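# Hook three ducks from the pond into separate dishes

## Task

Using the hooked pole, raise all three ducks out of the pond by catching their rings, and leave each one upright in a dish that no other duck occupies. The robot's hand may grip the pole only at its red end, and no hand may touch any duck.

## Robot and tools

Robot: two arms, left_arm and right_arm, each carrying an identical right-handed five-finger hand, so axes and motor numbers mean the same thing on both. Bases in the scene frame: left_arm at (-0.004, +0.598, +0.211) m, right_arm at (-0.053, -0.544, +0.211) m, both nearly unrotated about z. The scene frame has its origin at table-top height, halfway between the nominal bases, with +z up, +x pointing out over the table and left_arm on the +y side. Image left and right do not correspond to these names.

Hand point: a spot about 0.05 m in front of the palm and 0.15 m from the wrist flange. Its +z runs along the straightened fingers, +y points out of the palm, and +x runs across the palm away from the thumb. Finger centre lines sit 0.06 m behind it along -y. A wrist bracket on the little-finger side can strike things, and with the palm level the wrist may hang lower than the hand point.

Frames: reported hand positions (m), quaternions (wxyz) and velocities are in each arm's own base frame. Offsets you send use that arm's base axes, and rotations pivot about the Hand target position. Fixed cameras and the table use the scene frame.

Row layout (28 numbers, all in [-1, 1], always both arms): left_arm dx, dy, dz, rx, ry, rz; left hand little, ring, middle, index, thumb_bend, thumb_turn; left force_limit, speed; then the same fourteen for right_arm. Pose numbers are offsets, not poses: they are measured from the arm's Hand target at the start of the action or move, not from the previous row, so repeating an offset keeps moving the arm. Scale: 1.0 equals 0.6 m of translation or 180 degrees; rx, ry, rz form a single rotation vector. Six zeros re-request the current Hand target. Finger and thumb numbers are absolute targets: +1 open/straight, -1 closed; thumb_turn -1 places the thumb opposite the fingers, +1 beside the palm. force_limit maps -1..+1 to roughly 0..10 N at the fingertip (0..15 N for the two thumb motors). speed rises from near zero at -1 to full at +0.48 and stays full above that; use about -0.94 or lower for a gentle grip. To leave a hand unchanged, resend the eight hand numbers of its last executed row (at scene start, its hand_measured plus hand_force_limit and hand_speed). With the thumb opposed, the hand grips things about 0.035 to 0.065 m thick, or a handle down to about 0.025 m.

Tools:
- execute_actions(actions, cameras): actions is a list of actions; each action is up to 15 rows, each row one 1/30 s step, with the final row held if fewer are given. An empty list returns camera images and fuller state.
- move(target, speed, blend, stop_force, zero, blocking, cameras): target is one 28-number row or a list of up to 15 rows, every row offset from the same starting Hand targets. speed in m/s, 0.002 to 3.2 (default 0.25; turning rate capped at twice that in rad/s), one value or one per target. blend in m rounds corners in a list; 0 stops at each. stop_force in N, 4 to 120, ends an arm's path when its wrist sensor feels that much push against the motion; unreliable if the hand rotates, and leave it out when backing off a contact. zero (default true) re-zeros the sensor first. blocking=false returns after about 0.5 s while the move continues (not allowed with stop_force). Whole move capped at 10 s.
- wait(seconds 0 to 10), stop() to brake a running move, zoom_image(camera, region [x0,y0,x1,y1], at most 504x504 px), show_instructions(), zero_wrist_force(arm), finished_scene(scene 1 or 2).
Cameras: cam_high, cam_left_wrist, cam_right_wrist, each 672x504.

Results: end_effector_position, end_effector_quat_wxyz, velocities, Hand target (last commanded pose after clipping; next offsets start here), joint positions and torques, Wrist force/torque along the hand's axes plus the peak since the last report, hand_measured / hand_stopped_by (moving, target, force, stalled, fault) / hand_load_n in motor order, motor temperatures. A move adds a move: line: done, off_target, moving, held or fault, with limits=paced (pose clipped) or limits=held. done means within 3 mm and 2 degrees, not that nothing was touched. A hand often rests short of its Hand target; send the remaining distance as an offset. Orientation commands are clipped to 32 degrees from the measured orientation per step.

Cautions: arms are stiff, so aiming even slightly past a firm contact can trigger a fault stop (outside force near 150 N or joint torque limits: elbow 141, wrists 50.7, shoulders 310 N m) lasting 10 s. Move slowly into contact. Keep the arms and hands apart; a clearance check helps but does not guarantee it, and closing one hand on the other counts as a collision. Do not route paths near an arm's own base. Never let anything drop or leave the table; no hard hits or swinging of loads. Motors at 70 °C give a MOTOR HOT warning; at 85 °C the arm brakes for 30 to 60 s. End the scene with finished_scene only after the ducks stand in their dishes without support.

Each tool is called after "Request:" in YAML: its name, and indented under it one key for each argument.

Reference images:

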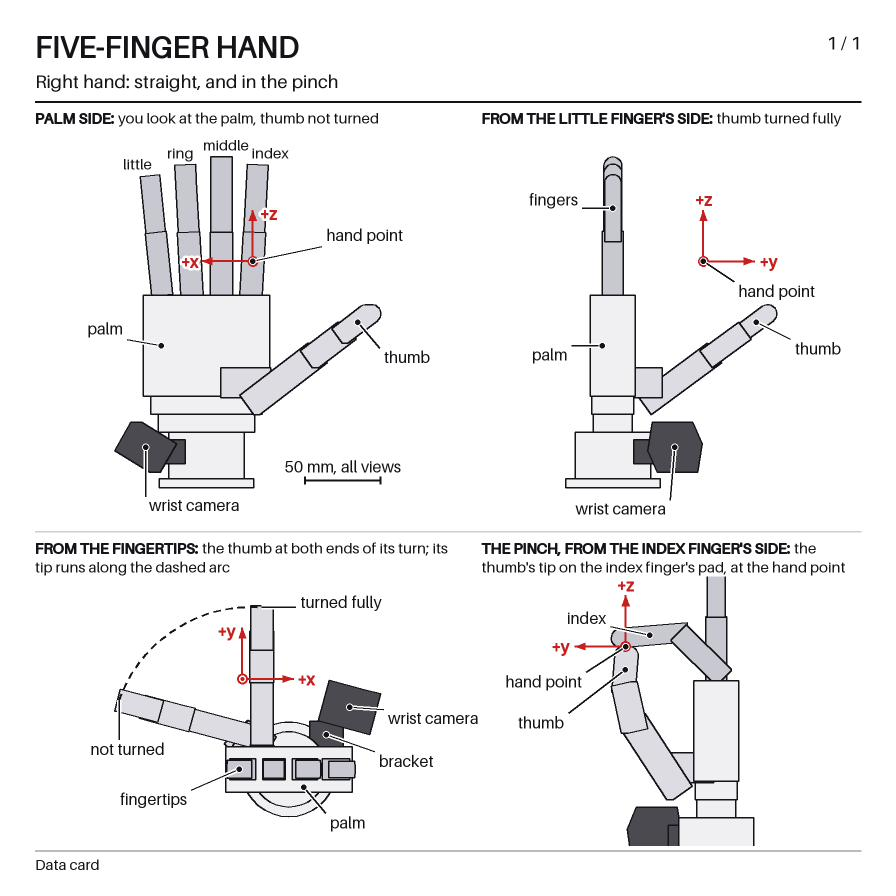

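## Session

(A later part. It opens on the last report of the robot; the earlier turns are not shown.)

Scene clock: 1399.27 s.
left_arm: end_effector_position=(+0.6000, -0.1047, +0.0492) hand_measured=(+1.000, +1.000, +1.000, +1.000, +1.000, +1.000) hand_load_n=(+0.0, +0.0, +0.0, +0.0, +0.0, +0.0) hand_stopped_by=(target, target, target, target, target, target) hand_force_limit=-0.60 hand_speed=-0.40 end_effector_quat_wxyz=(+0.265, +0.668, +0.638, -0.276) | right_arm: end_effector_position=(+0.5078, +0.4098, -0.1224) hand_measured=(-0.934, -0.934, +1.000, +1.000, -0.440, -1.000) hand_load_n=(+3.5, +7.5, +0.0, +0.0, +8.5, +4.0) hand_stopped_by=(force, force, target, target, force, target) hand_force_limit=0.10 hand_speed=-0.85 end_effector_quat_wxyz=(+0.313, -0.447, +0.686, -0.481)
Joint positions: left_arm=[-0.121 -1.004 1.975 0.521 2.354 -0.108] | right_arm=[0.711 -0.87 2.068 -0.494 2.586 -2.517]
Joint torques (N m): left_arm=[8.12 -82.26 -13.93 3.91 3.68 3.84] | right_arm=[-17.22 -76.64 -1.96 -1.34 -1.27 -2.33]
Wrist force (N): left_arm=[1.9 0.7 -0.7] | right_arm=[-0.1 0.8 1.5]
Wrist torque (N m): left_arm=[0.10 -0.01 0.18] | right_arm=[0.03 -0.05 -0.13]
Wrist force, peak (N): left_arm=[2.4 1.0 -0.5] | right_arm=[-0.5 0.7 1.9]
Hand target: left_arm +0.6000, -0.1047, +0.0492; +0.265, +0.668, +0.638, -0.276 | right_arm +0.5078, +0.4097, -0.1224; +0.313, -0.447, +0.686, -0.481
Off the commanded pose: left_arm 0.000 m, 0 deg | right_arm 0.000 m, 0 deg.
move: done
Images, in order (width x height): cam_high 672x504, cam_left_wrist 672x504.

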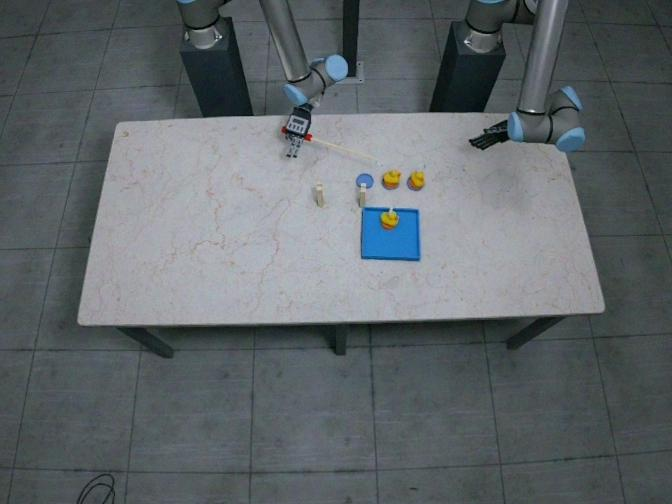

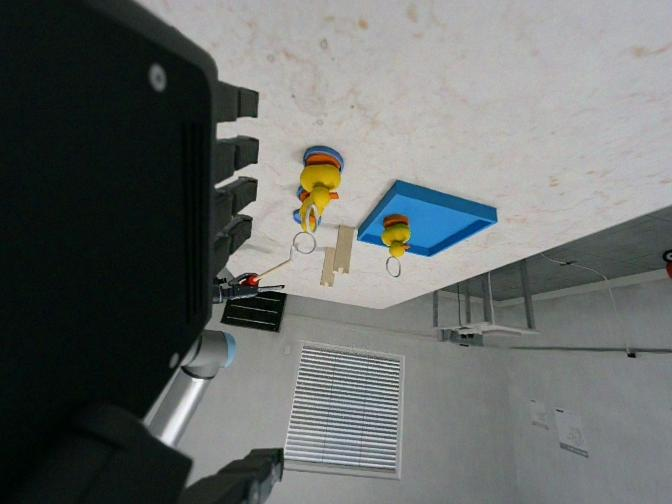

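Request:
move:
  target:
    - [0,0,0,0,0,0,1,1,1,1,1,1,-0.6,-0.4, 0,0,0.1707,0,0,0,-1,-1,1,1,-0.98,-1,0.1,-0.85]
    - [0,0,0,0,0,0,1,1,1,1,1,1,-0.6,-0.4, 0.5157,-0.0978,0.1707,0,0,0.111,-1,-1,1,1,-0.98,-1,0.1,-0.85]
    - [0,0,0,0,0,0,1,1,1,1,1,1,-0.6,-0.4, 0.5157,-0.0978,0.0138,0,0,0.111,-1,-1,1,1,-0.98,-1,0.1,-0.85]
  speed: [0.1,0.15,0.06]
  blend: [0.03,0.02,0]
  cameras: ["cam_high","cam_left_wrist"]

Request:
zoom_image:
  camera: "cam_left_wrist"
  region: [330, 200, 430, 310]

Request:
zoom_image:
  camera: "cam_high"
  region: [345, 180, 425, 260]

Scene clock: 1429.87 s.
left_arm: end_effector_position=(+0.6000, -0.1047, +0.0492) hand_measured=(+1.000, +1.000, +1.000, +1.000, +1.000, +1.000) hand_load_n=(+0.0, +0.0, +0.0, +0.0, +0.0, +0.0) hand_stopped_by=(target, target, target, target, target, target) hand_force_limit=-0.60 hand_speed=-0.40 end_effector_quat_wxyz=(+0.265, +0.668, +0.638, -0.276) | right_arm: end_effector_position=(+0.8172, +0.3510, -0.1138) hand_measured=(-0.934, -0.934, +1.000, +1.000, -0.440, -1.000) hand_load_n=(+3.5, +7.0, +0.0, +0.0, +8.5, +4.0) hand_stopped_by=(force, force, target, target, force, target) hand_force_limit=0.10 hand_speed=-0.85 end_effector_quat_wxyz=(-0.391, +0.559, -0.598, +0.419)
Joint positions: left_arm=[-0.121 -1.004 1.975 0.521 2.354 -0.108] | right_arm=[0.26 -0.846 1.887 -0.675 1.879 -3.026]
Joint torques (N m): left_arm=[5.74 -81.99 -13.56 3.76 3.68 3.59] | right_arm=[-10.12 -60.33 -29.17 -3.5 -1.1 -2.17]
Wrist force (N): left_arm=[1.9 1.0 -0.5] | right_arm=[0.1 0.4 1.4]
Wrist torque (N m): left_arm=[0.11 -0.02 0.19] | right_arm=[0.02 -0.07 -0.07]
Wrist force, peak (N): left_arm=[2.4 1.1 -0.5] | right_arm=[-0.2 1.3 2.1]
Hand target: left_arm +0.6000, -0.1047, +0.0492; +0.265, +0.668, +0.638, -0.276 | right_arm +0.8172, +0.3510, -0.1141; -0.391, +0.559, -0.598, +0.420
Off the commanded pose: left_arm 0.000 m, 0 deg | right_arm 0.000 m, 0 deg.
move: done
Images, in order (width x height): cam_high 672x504, cam_left_wrist 672x504.

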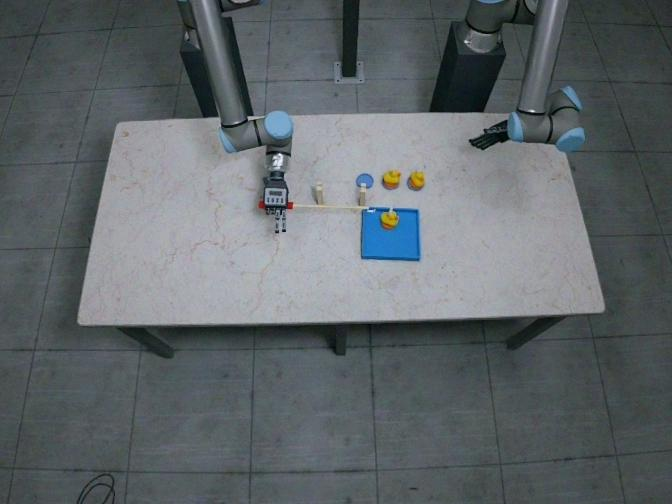

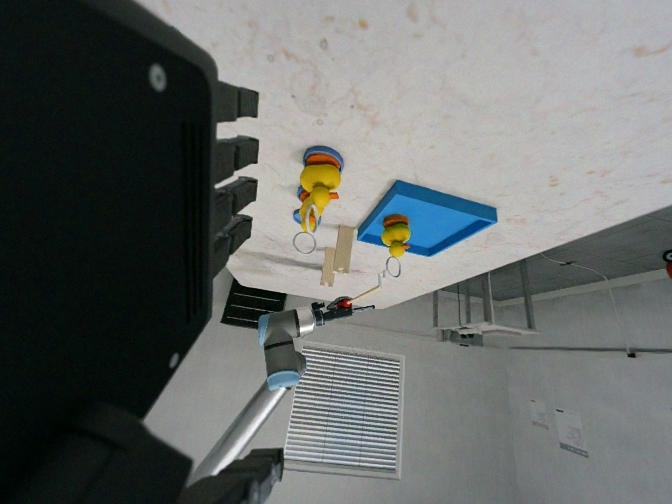

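Scaled by 4.582 from the camera's 672x504 image, which has a finer 960x720 frame.

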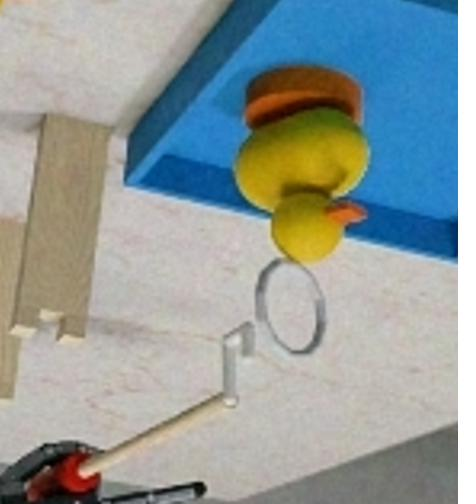

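Scaled by 6.300 from the camera's 672x504 image, which has a finer 960x720 frame.

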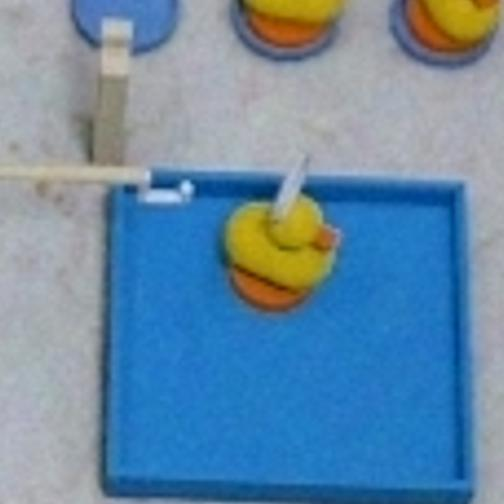

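Request:
move:
  target: [0,0,0,0,0,0,1,1,1,1,1,1,-0.6,-0.4, -0.0042,0.1183,0.0033,0,0,0,-1,-1,1,1,-0.98,-1,0.1,-0.85]
  speed: 0.03
  cameras: ["cam_high","cam_left_wrist"]

Request:
zoom_image:
  camera: "cam_left_wrist"
  region: [350, 220, 430, 310]

Request:
zoom_image:
  camera: "cam_high"
  region: [355, 180, 425, 250]

Scene clock: 1446.87 s.
left_arm: end_effector_position=(+0.6000, -0.1047, +0.0492) hand_measured=(+1.000, +1.000, +1.000, +1.000, +1.000, +1.000) hand_load_n=(+0.0, +0.0, +0.0, +0.0, +0.0, +0.0) hand_stopped_by=(target, target, target, target, target, target) hand_force_limit=-0.60 hand_speed=-0.40 end_effector_quat_wxyz=(+0.265, +0.668, +0.638, -0.276) | right_arm: end_effector_position=(+0.8147, +0.4216, -0.1121) hand_measured=(-0.934, -0.934, +1.000, +1.000, -0.440, -1.000) hand_load_n=(+3.5, +7.0, +0.0, +0.0, +8.5, +4.0) hand_stopped_by=(force, force, target, target, force, target) hand_force_limit=0.10 hand_speed=-0.85 end_effector_quat_wxyz=(-0.392, +0.559, -0.598, +0.419)
Joint positions: left_arm=[-0.121 -1.004 1.975 0.521 2.354 -0.108] | right_arm=[0.362 -0.813 1.806 -0.613 1.974 -2.987]
Joint torques (N m): left_arm=[6.69 -83.03 -13.49 3.85 3.74 3.64] | right_arm=[12.93 -62.55 -28.67 3.71 2.69 2.17]
Wrist force (N): left_arm=[2.1 0.9 -0.4] | right_arm=[-0.3 0.5 1.0]
Wrist torque (N m): left_arm=[0.10 -0.05 0.20] | right_arm=[0.08 -0.03 -0.37]
Wrist force, peak (N): left_arm=[2.3 1.1 -0.3] | right_arm=[0.1 0.3 1.8]
Hand target: left_arm +0.6000, -0.1047, +0.0492; +0.265, +0.668, +0.638, -0.276 | right_arm +0.8147, +0.4220, -0.1121; -0.391, +0.559, -0.598, +0.420
Off the commanded pose: left_arm 0.000 m, 0 deg | right_arm 0.000 m, 0 deg.
move: done
Images, in order (width x height): cam_high 672x504, cam_left_wrist 672x504.

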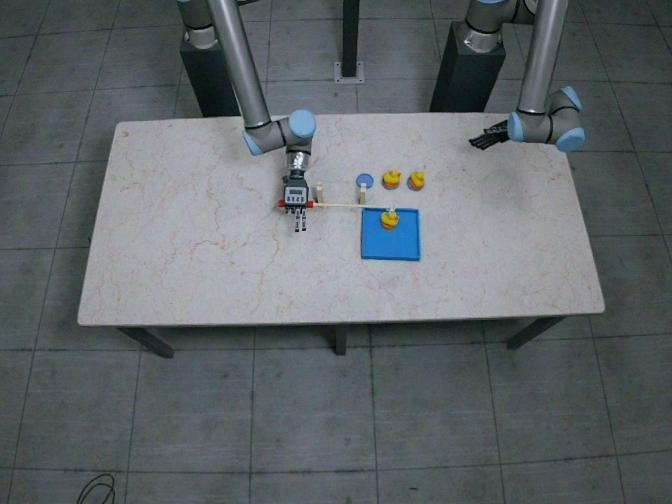

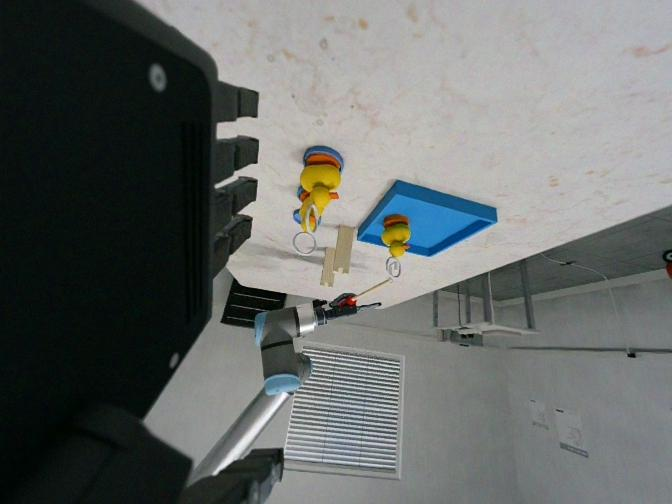

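Scaled by 5.600 from the camera's 672x504 image, which has a finer 960x720 frame.

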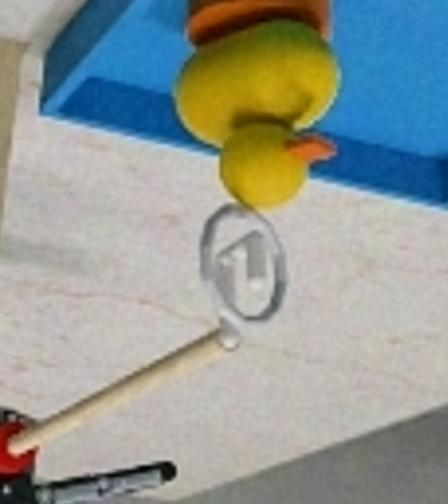

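Scaled by 7.200 from the camera's 672x504 image, which has a finer 960x720 frame.

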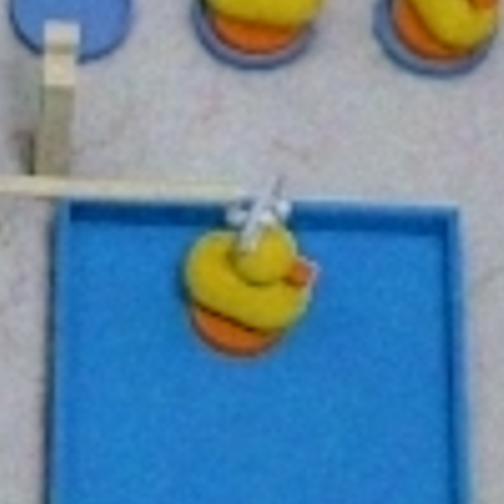

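Request:
move:
  target:
    - [0,0,0,0,0,0,1,1,1,1,1,1,-0.6,-0.4, 0,0,0.058,0,0,0,-1,-1,1,1,-0.98,-1,0.1,-0.85]
    - [0,0,0,0,0,0,1,1,1,1,1,1,-0.6,-0.4, 0,0,0.3,0,0,0,-1,-1,1,1,-0.98,-1,0.1,-0.85]
  speed: [0.03,0.06]
  blend: [0.005,0]
  cameras: ["cam_high","cam_left_wrist"]

Request:
zoom_image:
  camera: "cam_left_wrist"
  region: [320, 220, 460, 400]

Request:
zoom_image:
  camera: "cam_high"
  region: [345, 150, 435, 250]

Scene clock: 1458.07 s.
left_arm: end_effector_position=(+0.6000, -0.1047, +0.0492) hand_measured=(+1.000, +1.000, +1.000, +1.000, +1.000, +1.000) hand_load_n=(+0.0, +0.0, +0.0, +0.0, +0.0, +0.0) hand_stopped_by=(target, target, target, target, target, target) hand_force_limit=-0.60 hand_speed=-0.40 end_effector_quat_wxyz=(+0.265, +0.668, +0.638, -0.276) | right_arm: end_effector_position=(+0.8147, +0.4220, +0.0676) hand_measured=(-0.934, -0.934, +1.000, +1.000, -0.440, -1.000) hand_load_n=(+3.5, +7.0, +0.0, +0.0, +9.0, +4.0) hand_stopped_by=(force, force, target, target, force, target) hand_force_limit=0.10 hand_speed=-0.85 end_effector_quat_wxyz=(-0.391, +0.559, -0.598, +0.420)
Joint positions: left_arm=[-0.121 -1.004 1.975 0.521 2.354 -0.108] | right_arm=[0.362 -1.042 1.776 -0.354 1.974 -2.987]
Joint torques (N m): left_arm=[5.7 -81.37 -13.62 4.05 3.81 3.47] | right_arm=[11.14 -78.03 -40.8 3.69 1.08 0.86]
Wrist force (N): left_arm=[2.1 1.0 -0.3] | right_arm=[-0.4 1.2 1.5]
Wrist torque (N m): left_arm=[0.11 -0.04 0.20] | right_arm=[0.08 0.05 -0.47]
Wrist force, peak (N): left_arm=[2.3 1.1 -0.4] | right_arm=[-0.1 1.2 2.0]
Hand target: left_arm +0.6000, -0.1047, +0.0492; +0.265, +0.668, +0.638, -0.276 | right_arm +0.8147, +0.4220, +0.0679; -0.391, +0.559, -0.598, +0.420
Off the commanded pose: left_arm 0.000 m, 0 deg | right_arm 0.000 m, 0 deg.
move: done
Images, in order (width x height): cam_high 672x504, cam_left_wrist 672x504.

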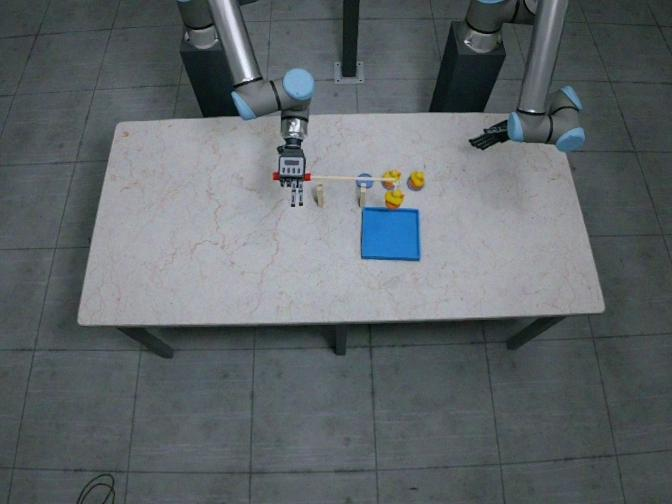

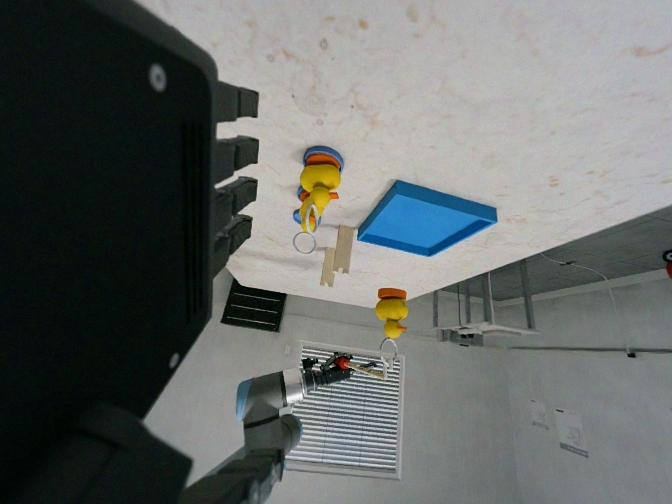

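Scaled by 2.800 from the camera's 672x504 image, which has a finer 960x720 frame.

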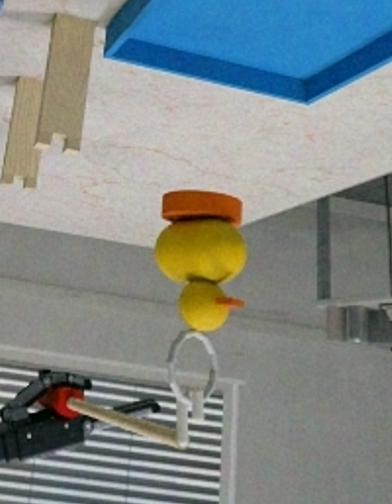

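Scaled by 5.040 from the camera's 672x504 image, which has a finer 960x720 frame.

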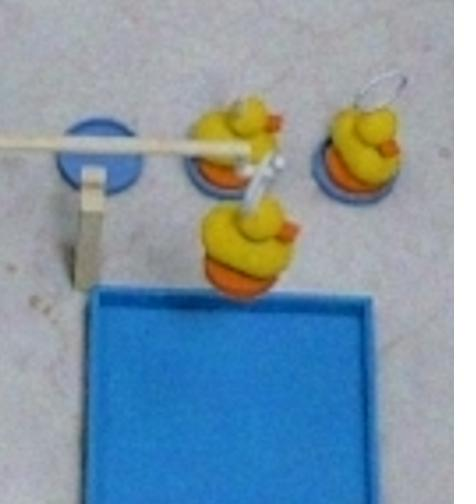

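Request:
move:
  target:
    - [0,0,0,0,0,0,1,1,1,1,1,1,-0.6,-0.4, 0,0,0.05,0,0,0,-1,-1,1,1,-0.98,-1,0.1,-0.85]
    - [0,0,0,0,0,0,1,1,1,1,1,1,-0.6,-0.4, -0.4852,-0.1075,0.05,0,0,-0.111,-1,-1,1,1,-0.98,-1,0.1,-0.85]
    - [0,0,0,0,0,0,1,1,1,1,1,1,-0.6,-0.4, -0.4852,-0.1075,-0.2232,0,0,-0.111,-1,-1,1,1,-0.98,-1,0.1,-0.85]
  speed: [0.08,0.09,0.06]
  blend: [0.01,0.01,0]
  cameras: ["cam_high","cam_left_wrist"]

Request:
zoom_image:
  camera: "cam_left_wrist"
  region: [280, 140, 380, 300]

Request:
zoom_image:
  camera: "cam_high"
  region: [340, 140, 410, 210]

Scene clock: 1476.80 s.
left_arm: end_effector_position=(+0.6000, -0.1047, +0.0492) hand_measured=(+1.000, +1.000, +1.000, +1.000, +1.000, +1.000) hand_load_n=(+0.0, +0.0, +0.0, +0.0, +0.0, +0.0) hand_stopped_by=(target, target, target, target, target, target) hand_force_limit=-0.60 hand_speed=-0.40 end_effector_quat_wxyz=(+0.265, +0.668, +0.638, -0.276) | right_arm: end_effector_position=(+0.5235, +0.3574, -0.0658) hand_measured=(-0.934, -0.934, +1.000, +1.000, -0.440, -1.000) hand_load_n=(+3.0, +7.0, +0.0, +0.0, +9.0, +4.0) hand_stopped_by=(force, force, target, target, force, target) hand_force_limit=0.10 hand_speed=-0.85 end_effector_quat_wxyz=(+0.313, -0.447, +0.686, -0.481) end_effector_velocity=(+0.000, +0.000, -0.003) end_effector_angular_velocity=(-0.001, +0.001, -0.001)
Joint positions: left_arm=[-0.121 -1.004 1.975 0.521 2.354 -0.108] | right_arm=[0.611 -1.016 2.164 -0.535 2.506 -2.627]
Joint velocities: left_arm=[within noise] | right_arm=[-0.001 0.005 0 -0.004 0 0]
Joint torques (N m): left_arm=[5.78 -81 -13.48 4.21 3.74 3.99] | right_arm=[9.4 -43.41 -17.06 -1.58 2.47 -2.04]
Wrist force (N): left_arm=[2.2 0.9 -0.3] | right_arm=[-0.2 1.3 1.4]
Wrist torque (N m): left_arm=[0.10 -0.06 0.20] | right_arm=[0.07 0.06 -0.48]
Wrist force, peak (N): left_arm=[2.3 1.3 -0.5] | right_arm=[-0.5 1.9 1.5]
Hand target: left_arm +0.6000, -0.1047, +0.0492; +0.265, +0.668, +0.638, -0.276 | right_arm +0.5236, +0.3575, -0.0660; +0.313, -0.447, +0.686, -0.481
Off the commanded pose: left_arm 0.000 m, 0 deg | right_arm 0.000 m, 0 deg.
move: done
Images, in order (width x height): cam_high 672x504, cam_left_wrist 672x504.

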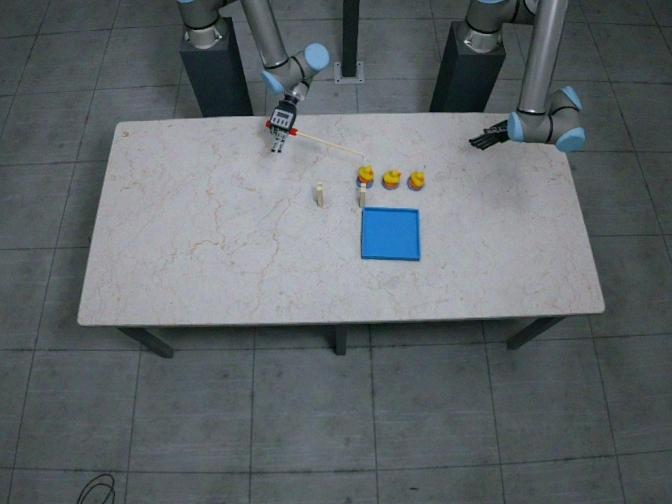

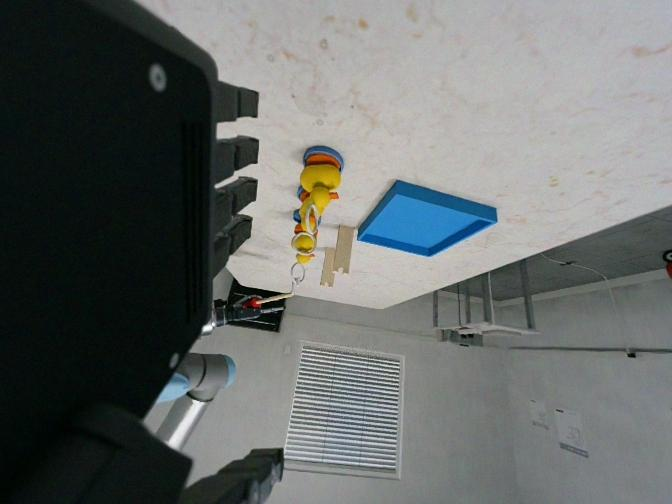

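Scaled by 3.150 from the camera's 672x504 image, which has a finer 960x720 frame.

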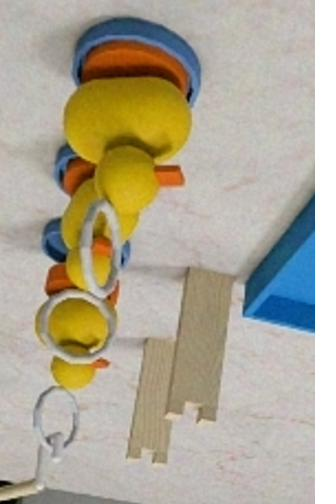

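Scaled by 7.200 from the camera's 672x504 image, which has a finer 960x720 frame.

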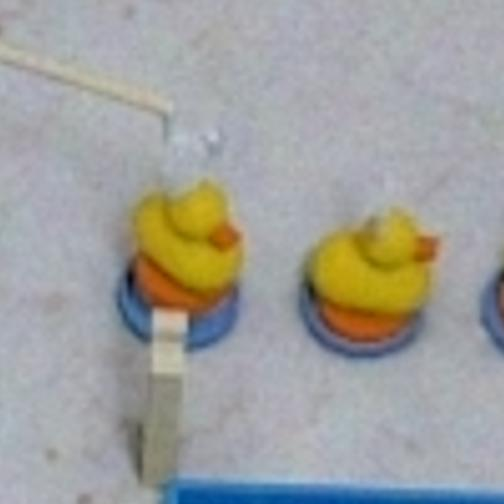

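Request:
move:
  target: [0,0,0,0,0,0,1,1,1,1,1,1,-0.6,-0.4, 0,0,-0.03,0,0,0,-1,-1,1,1,-0.98,-1,0.1,-0.85]
  speed: 0.03
  cameras: ["cam_high","cam_left_wrist"]

Request:
zoom_image:
  camera: "cam_left_wrist"
  region: [280, 190, 360, 290]

Request:
zoom_image:
  camera: "cam_high"
  region: [340, 150, 400, 210]

Scene clock: 1484.10 s.
left_arm: end_effector_position=(+0.6000, -0.1047, +0.0492) hand_measured=(+1.000, +1.000, +1.000, +1.000, +1.000, +1.000) hand_load_n=(+0.0, +0.0, +0.0, +0.0, +0.0, +0.0) hand_stopped_by=(target, target, target, target, target, target) hand_force_limit=-0.60 hand_speed=-0.40 end_effector_quat_wxyz=(+0.265, +0.668, +0.638, -0.276) | right_arm: end_effector_position=(+0.5236, +0.3575, -0.0838) hand_measured=(-0.934, -0.934, +1.000, +1.000, -0.440, -1.000) hand_load_n=(+3.5, +7.0, +0.0, +0.0, +9.0, +4.0) hand_stopped_by=(force, force, target, target, force, target) hand_force_limit=0.10 hand_speed=-0.85 end_effector_quat_wxyz=(+0.313, -0.447, +0.686, -0.481) end_effector_velocity=(-0.001, +0.000, -0.004) end_effector_angular_velocity=(-0.002, +0.002, +0.001)
Joint positions: left_arm=[-0.121 -1.004 1.975 0.521 2.354 -0.108] | right_arm=[0.611 -0.983 2.163 -0.567 2.506 -2.627]
Joint velocities: left_arm=[within noise] | right_arm=[0.001 0.006 -0.001 -0.004 0 -0.001]
Joint torques (N m): left_arm=[4.53 -80.58 -13.7 4.49 4 4] | right_arm=[0.45 -43.38 -21.63 -1.82 0.76 -0.73]
Wrist force (N): left_arm=[1.9 0.9 -0.3] | right_arm=[-0.2 1.4 1.3]
Wrist torque (N m): left_arm=[0.10 -0.03 0.19] | right_arm=[0.10 0.04 -0.46]
Wrist force, peak (N): left_arm=[2.4 1.1 -0.3] | right_arm=[-0.3 1.7 1.5]
Hand target: left_arm +0.6000, -0.1047, +0.0492; +0.265, +0.668, +0.638, -0.276 | right_arm +0.5236, +0.3575, -0.0840; +0.313, -0.447, +0.686, -0.481
Off the commanded pose: left_arm 0.000 m, 0 deg | right_arm 0.000 m, 0 deg.
move: done
Images, in order (width x height): cam_high 672x504, cam_left_wrist 672x504.

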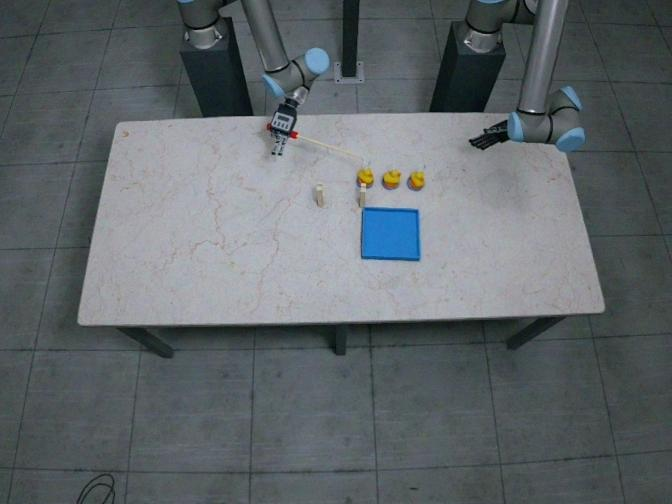

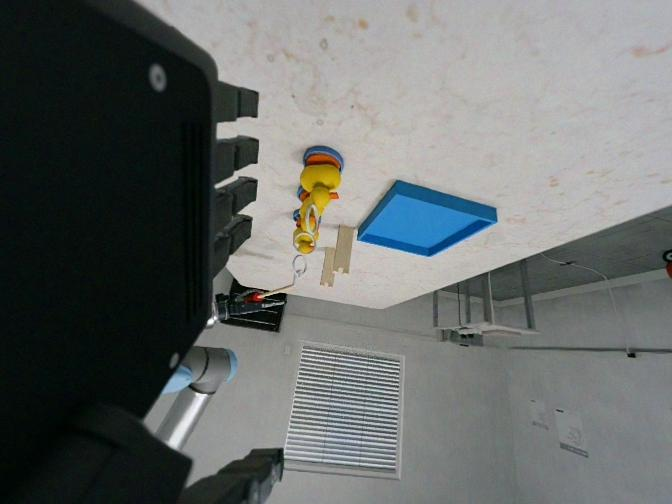

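Scaled by 5.040 from the camera's 672x504 image, which has a finer 960x720 frame.

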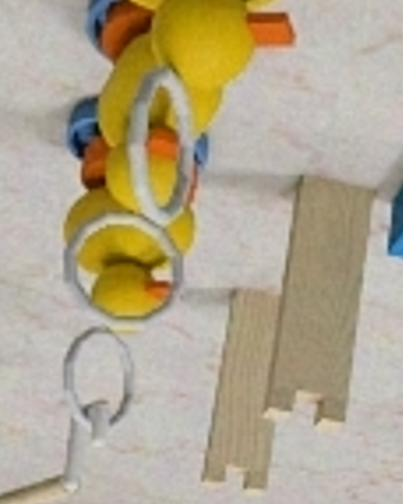

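Scaled by 8.400 from the camera's 672x504 image, which has a finer 960x720 frame.

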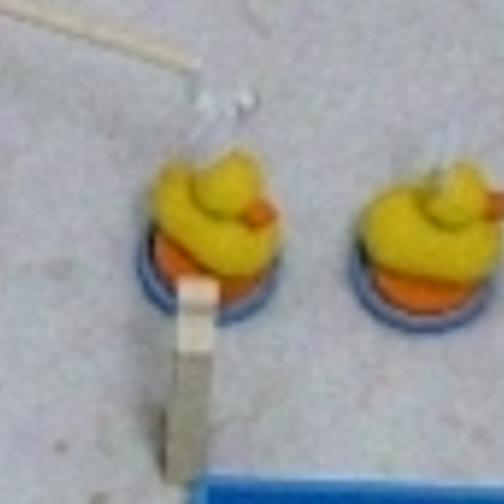

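Request:
zoom_image:
  camera: "cam_high"
  region: [350, 160, 380, 190]

Request:
zoom_image:
  camera: "cam_high"
  region: [375, 160, 405, 190]

Scaled by 16.800 from the camera's 672x504 image, which has a finer 960x720 frame.

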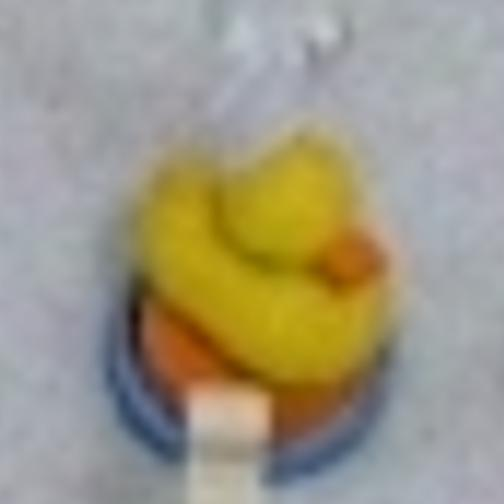

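Scaled by 16.800 from the camera's 672x504 image, which has a finer 960x720 frame.

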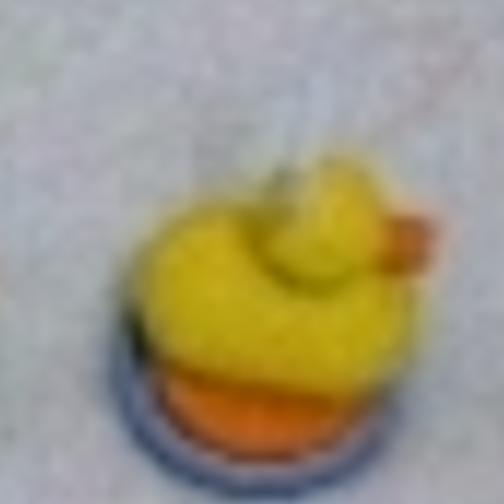

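Request:
zoom_image:
  camera: "cam_left_wrist"
  region: [285, 190, 330, 240]

Scaled by 10.080 from the camera's 672x504 image, which has a finer 960x720 frame.

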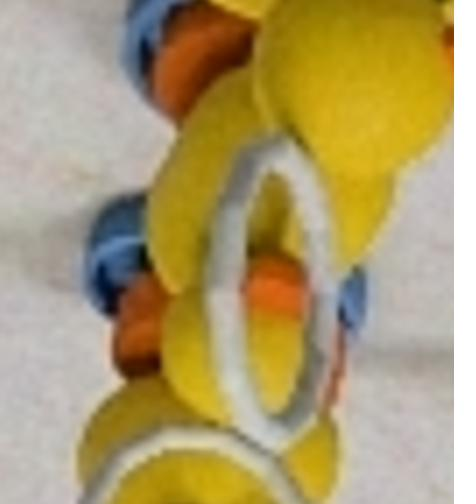

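Request:
move:
  target: [0,0,0,0,0,0,1,1,1,1,1,1,-0.6,-0.4, -0.006,0,-0.01,0,0,0,-1,-1,1,1,-0.98,-1,0.1,-0.85]
  speed: 0.02
  cameras: ["cam_high","cam_left_wrist"]

Request:
zoom_image:
  camera: "cam_left_wrist"
  region: [285, 190, 330, 240]

Request:
zoom_image:
  camera: "cam_high"
  region: [350, 160, 380, 190]

Scene clock: 1530.53 s.
left_arm: end_effector_position=(+0.6000, -0.1047, +0.0492) hand_measured=(+1.000, +1.000, +1.000, +1.000, +1.000, +1.000) hand_load_n=(+0.0, +0.0, -0.5, +0.0, -0.5, +0.0) hand_stopped_by=(target, target, target, target, target, target) hand_force_limit=-0.60 hand_speed=-0.40 end_effector_quat_wxyz=(+0.265, +0.668, +0.638, -0.276) | right_arm: end_effector_position=(+0.5201, +0.3575, -0.0897) hand_measured=(-0.934, -0.934, +1.000, +1.000, -0.440, -1.000) hand_load_n=(+3.0, +7.0, +0.0, +0.0, +9.0, +4.0) hand_stopped_by=(force, force, target, target, force, target) hand_force_limit=0.10 hand_speed=-0.85 end_effector_quat_wxyz=(+0.313, -0.447, +0.686, -0.481)
Joint positions: left_arm=[-0.121 -1.004 1.975 0.521 2.354 -0.108] | right_arm=[0.615 -0.973 2.166 -0.577 2.509 -2.623]
Joint torques (N m): left_arm=[4.2 -81.31 -13.7 4.44 3.72 4.03] | right_arm=[13.35 -45.5 -3.12 -1.69 2.88 2.64]
Wrist force (N): left_arm=[2.1 1.2 -0.3] | right_arm=[-0.1 1.4 1.3]
Wrist torque (N m): left_arm=[0.14 -0.04 0.20] | right_arm=[0.10 0.04 -0.53]
Wrist force, peak (N): left_arm=[2.4 1.0 -0.4] | right_arm=[-0.3 1.8 1.7]
Hand target: left_arm +0.6000, -0.1047, +0.0492; +0.265, +0.668, +0.638, -0.276 | right_arm +0.5200, +0.3575, -0.0900; +0.313, -0.447, +0.686, -0.481
Off the commanded pose: left_arm 0.000 m, 0 deg | right_arm 0.000 m, 0 deg.
move: done
Images, in order (width x height): cam_high 672x504, cam_left_wrist 672x504.

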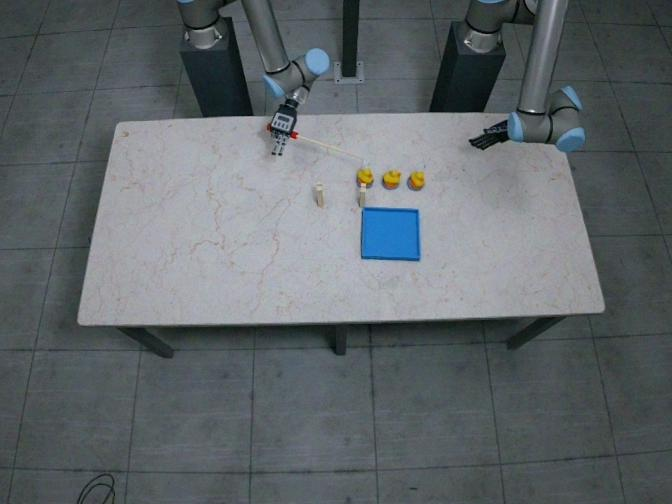

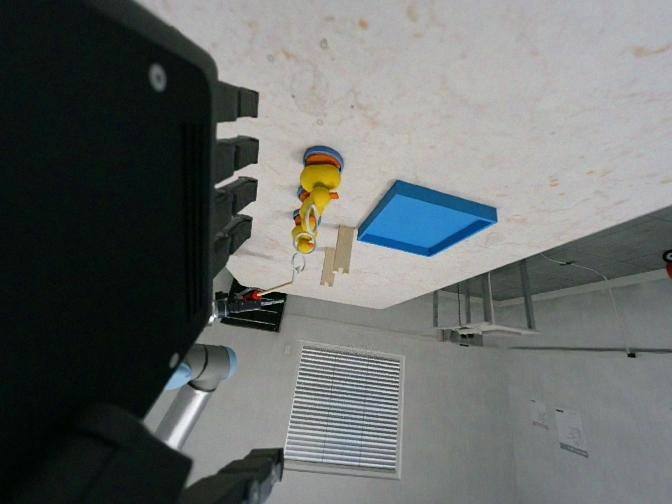

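Scaled by 10.080 from the camera's 672x504 image, which has a finer 960x720 frame.

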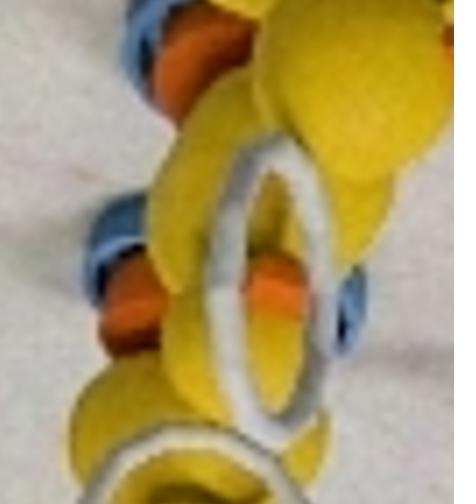

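Scaled by 16.800 from the camera's 672x504 image, which has a finer 960x720 frame.

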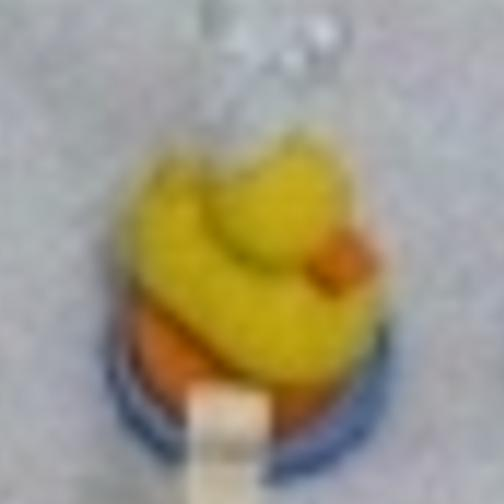

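Request:
move:
  target: [0,0,0,0,0,0,1,1,1,1,1,1,-0.6,-0.4, -0.001,0.0025,-0.0125,0,0,0,-1,-1,1,1,-0.98,-1,0.1,-0.85]
  speed: 0.02
  cameras: ["cam_high","cam_left_wrist"]

Request:
zoom_image:
  camera: "cam_left_wrist"
  region: [285, 190, 330, 240]

Request:
zoom_image:
  camera: "cam_high"
  region: [350, 160, 380, 190]

Scene clock: 1547.00 s.
left_arm: end_effector_position=(+0.6000, -0.1047, +0.0492) hand_measured=(+1.000, +1.000, +1.000, +1.000, +1.000, +1.000) hand_load_n=(+0.0, +0.0, +0.0, +0.0, +0.0, +0.0) hand_stopped_by=(target, target, target, target, target, target) hand_force_limit=-0.60 hand_speed=-0.40 end_effector_quat_wxyz=(+0.265, +0.668, +0.638, -0.276) | right_arm: end_effector_position=(+0.5194, +0.3589, -0.0973) hand_measured=(-0.934, -0.934, +1.000, +1.000, -0.440, -1.000) hand_load_n=(+3.5, +7.0, +0.0, +0.0, +8.5, +4.0) hand_stopped_by=(force, force, target, target, force, target) hand_force_limit=0.10 hand_speed=-0.85 end_effector_quat_wxyz=(+0.313, -0.447, +0.686, -0.481)
Joint positions: left_arm=[-0.121 -1.004 1.975 0.521 2.354 -0.108] | right_arm=[0.618 -0.958 2.163 -0.587 2.512 -2.62]
Joint torques (N m): left_arm=[3.56 -83.32 -13.66 4.43 3.82 3.83] | right_arm=[14.26 -48.72 -20.61 -1.33 2.76 2.14]
Wrist force (N): left_arm=[2.3 0.8 -0.5] | right_arm=[0.1 0.8 1.0]
Wrist torque (N m): left_arm=[0.08 -0.07 0.20] | right_arm=[0.09 -0.06 -0.36]
Wrist force, peak (N): left_arm=[2.3 1.2 -0.3] | right_arm=[-0.3 1.8 1.6]
Hand target: left_arm +0.6000, -0.1047, +0.0492; +0.265, +0.668, +0.638, -0.276 | right_arm +0.5194, +0.3590, -0.0975; +0.313, -0.447, +0.686, -0.481
Off the commanded pose: left_arm 0.000 m, 0 deg | right_arm 0.000 m, 0 deg.
move: done
Images, in order (width x height): cam_high 672x504, cam_left_wrist 672x504.

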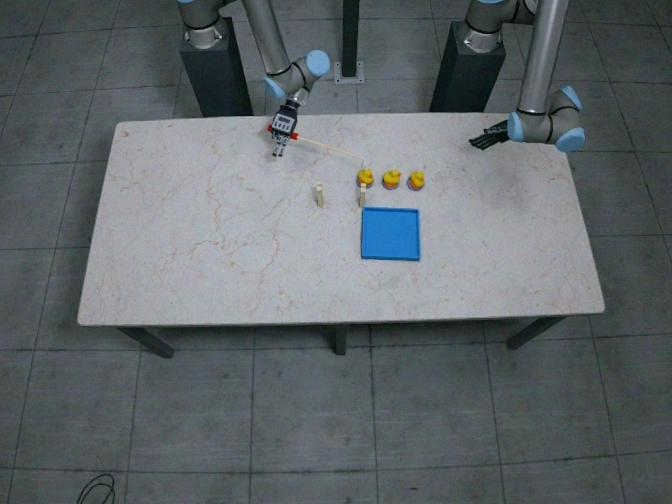

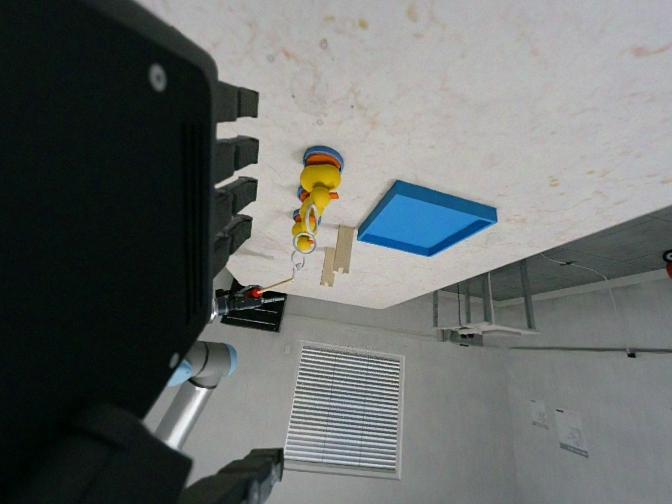

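Scaled by 10.080 from the camera's 672x504 image, which has a finer 960x720 frame.

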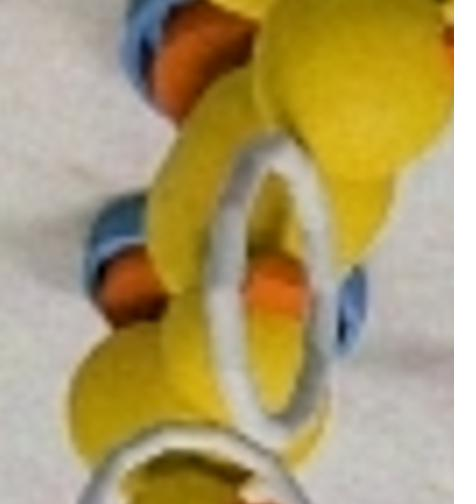

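Scaled by 16.800 from the camera's 672x504 image, which has a finer 960x720 frame.

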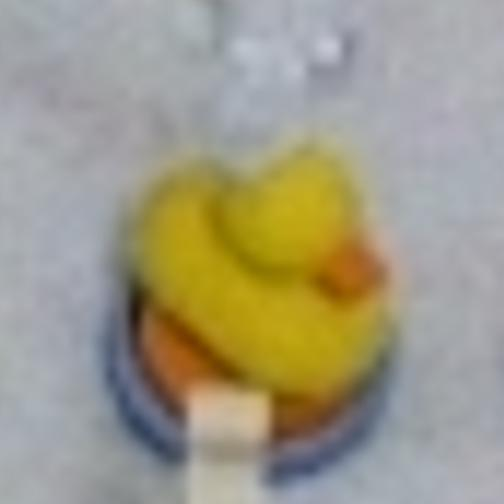

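Request:
move:
  target: [0,0,0,0,0,0,1,1,1,1,1,1,-0.6,-0.4, 0,0,-0.0395,0,0,0,-1,-1,1,1,-0.98,-1,0.1,-0.85]
  speed: 0.02
  cameras: ["cam_high","cam_left_wrist"]

Request:
zoom_image:
  camera: "cam_left_wrist"
  region: [270, 190, 350, 290]

Request:
zoom_image:
  camera: "cam_high"
  region: [350, 160, 380, 190]

Scene clock: 1563.03 s.
left_arm: end_effector_position=(+0.6000, -0.1047, +0.0492) hand_measured=(+1.000, +1.000, +1.000, +1.000, +1.000, +1.000) hand_load_n=(+0.0, +0.0, +0.0, +0.0, +0.0, +0.0) hand_stopped_by=(target, target, target, target, target, target) hand_force_limit=-0.60 hand_speed=-0.40 end_effector_quat_wxyz=(+0.265, +0.668, +0.638, -0.276) | right_arm: end_effector_position=(+0.5194, +0.3590, -0.1210) hand_measured=(-0.934, -0.934, +1.000, +1.000, -0.440, -1.000) hand_load_n=(+3.5, +7.0, +0.0, +0.0, +8.5, +4.0) hand_stopped_by=(force, force, target, target, force, target) hand_force_limit=0.10 hand_speed=-0.85 end_effector_quat_wxyz=(+0.313, -0.447, +0.686, -0.481)
Joint positions: left_arm=[-0.121 -1.004 1.975 0.521 2.354 -0.108] | right_arm=[0.618 -0.914 2.16 -0.627 2.512 -2.62]
Joint torques (N m): left_arm=[2.68 -81.04 -13.85 4.57 3.4 3.58] | right_arm=[14.29 -48.54 -19.34 -0.88 2.71 0]
Wrist force (N): left_arm=[2.1 0.9 -0.4] | right_arm=[-0.3 1.0 1.2]
Wrist torque (N m): left_arm=[0.11 -0.04 0.19] | right_arm=[0.09 0.00 -0.40]
Wrist force, peak (N): left_arm=[2.3 1.0 -0.6] | right_arm=[-0.3 1.1 1.4]
Hand target: left_arm +0.6000, -0.1047, +0.0492; +0.265, +0.668, +0.638, -0.276 | right_arm +0.5194, +0.3590, -0.1212; +0.313, -0.447, +0.686, -0.481
Off the commanded pose: left_arm 0.000 m, 0 deg | right_arm 0.000 m, 0 deg.
move: done
Images, in order (width x height): cam_high 672x504, cam_left_wrist 672x504.

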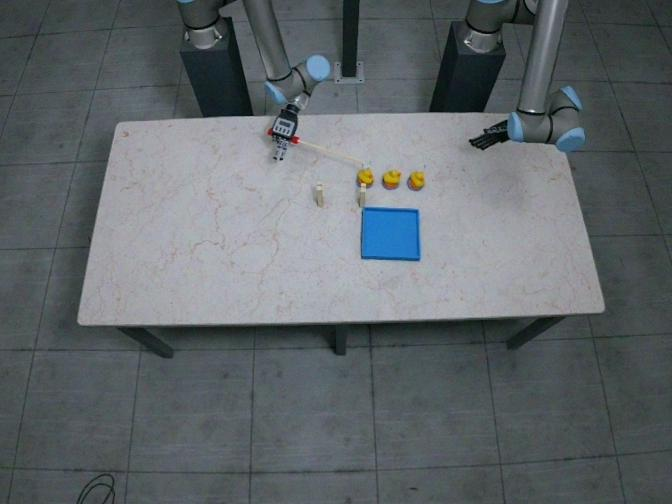

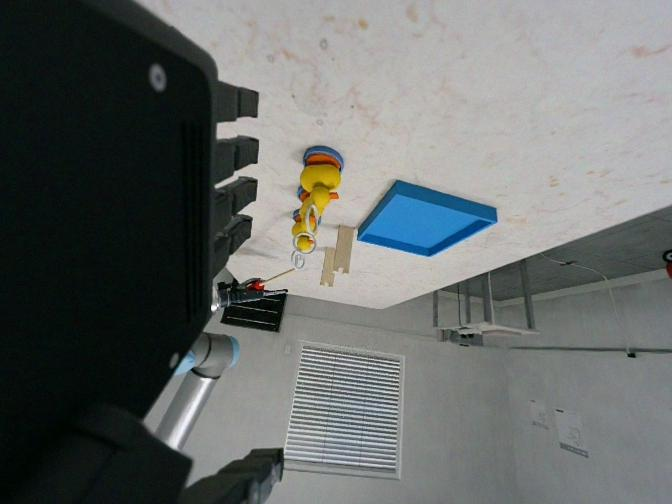

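Scaled by 5.040 from the camera's 672x504 image, which has a finer 960x720 frame.

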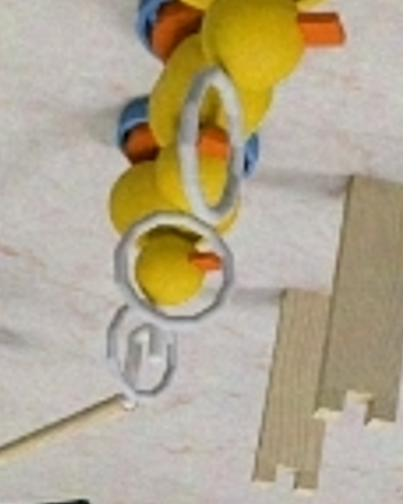

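Scaled by 16.800 from the camera's 672x504 image, which has a finer 960x720 frame.

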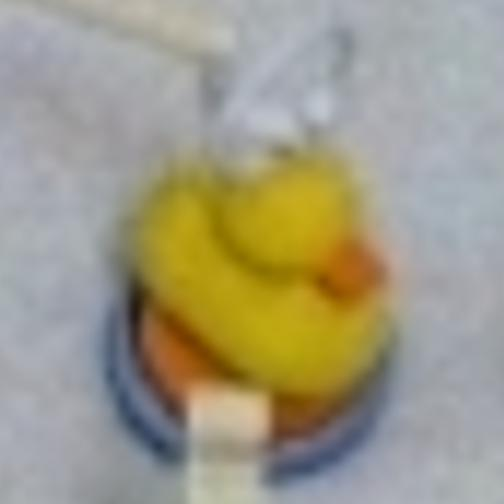

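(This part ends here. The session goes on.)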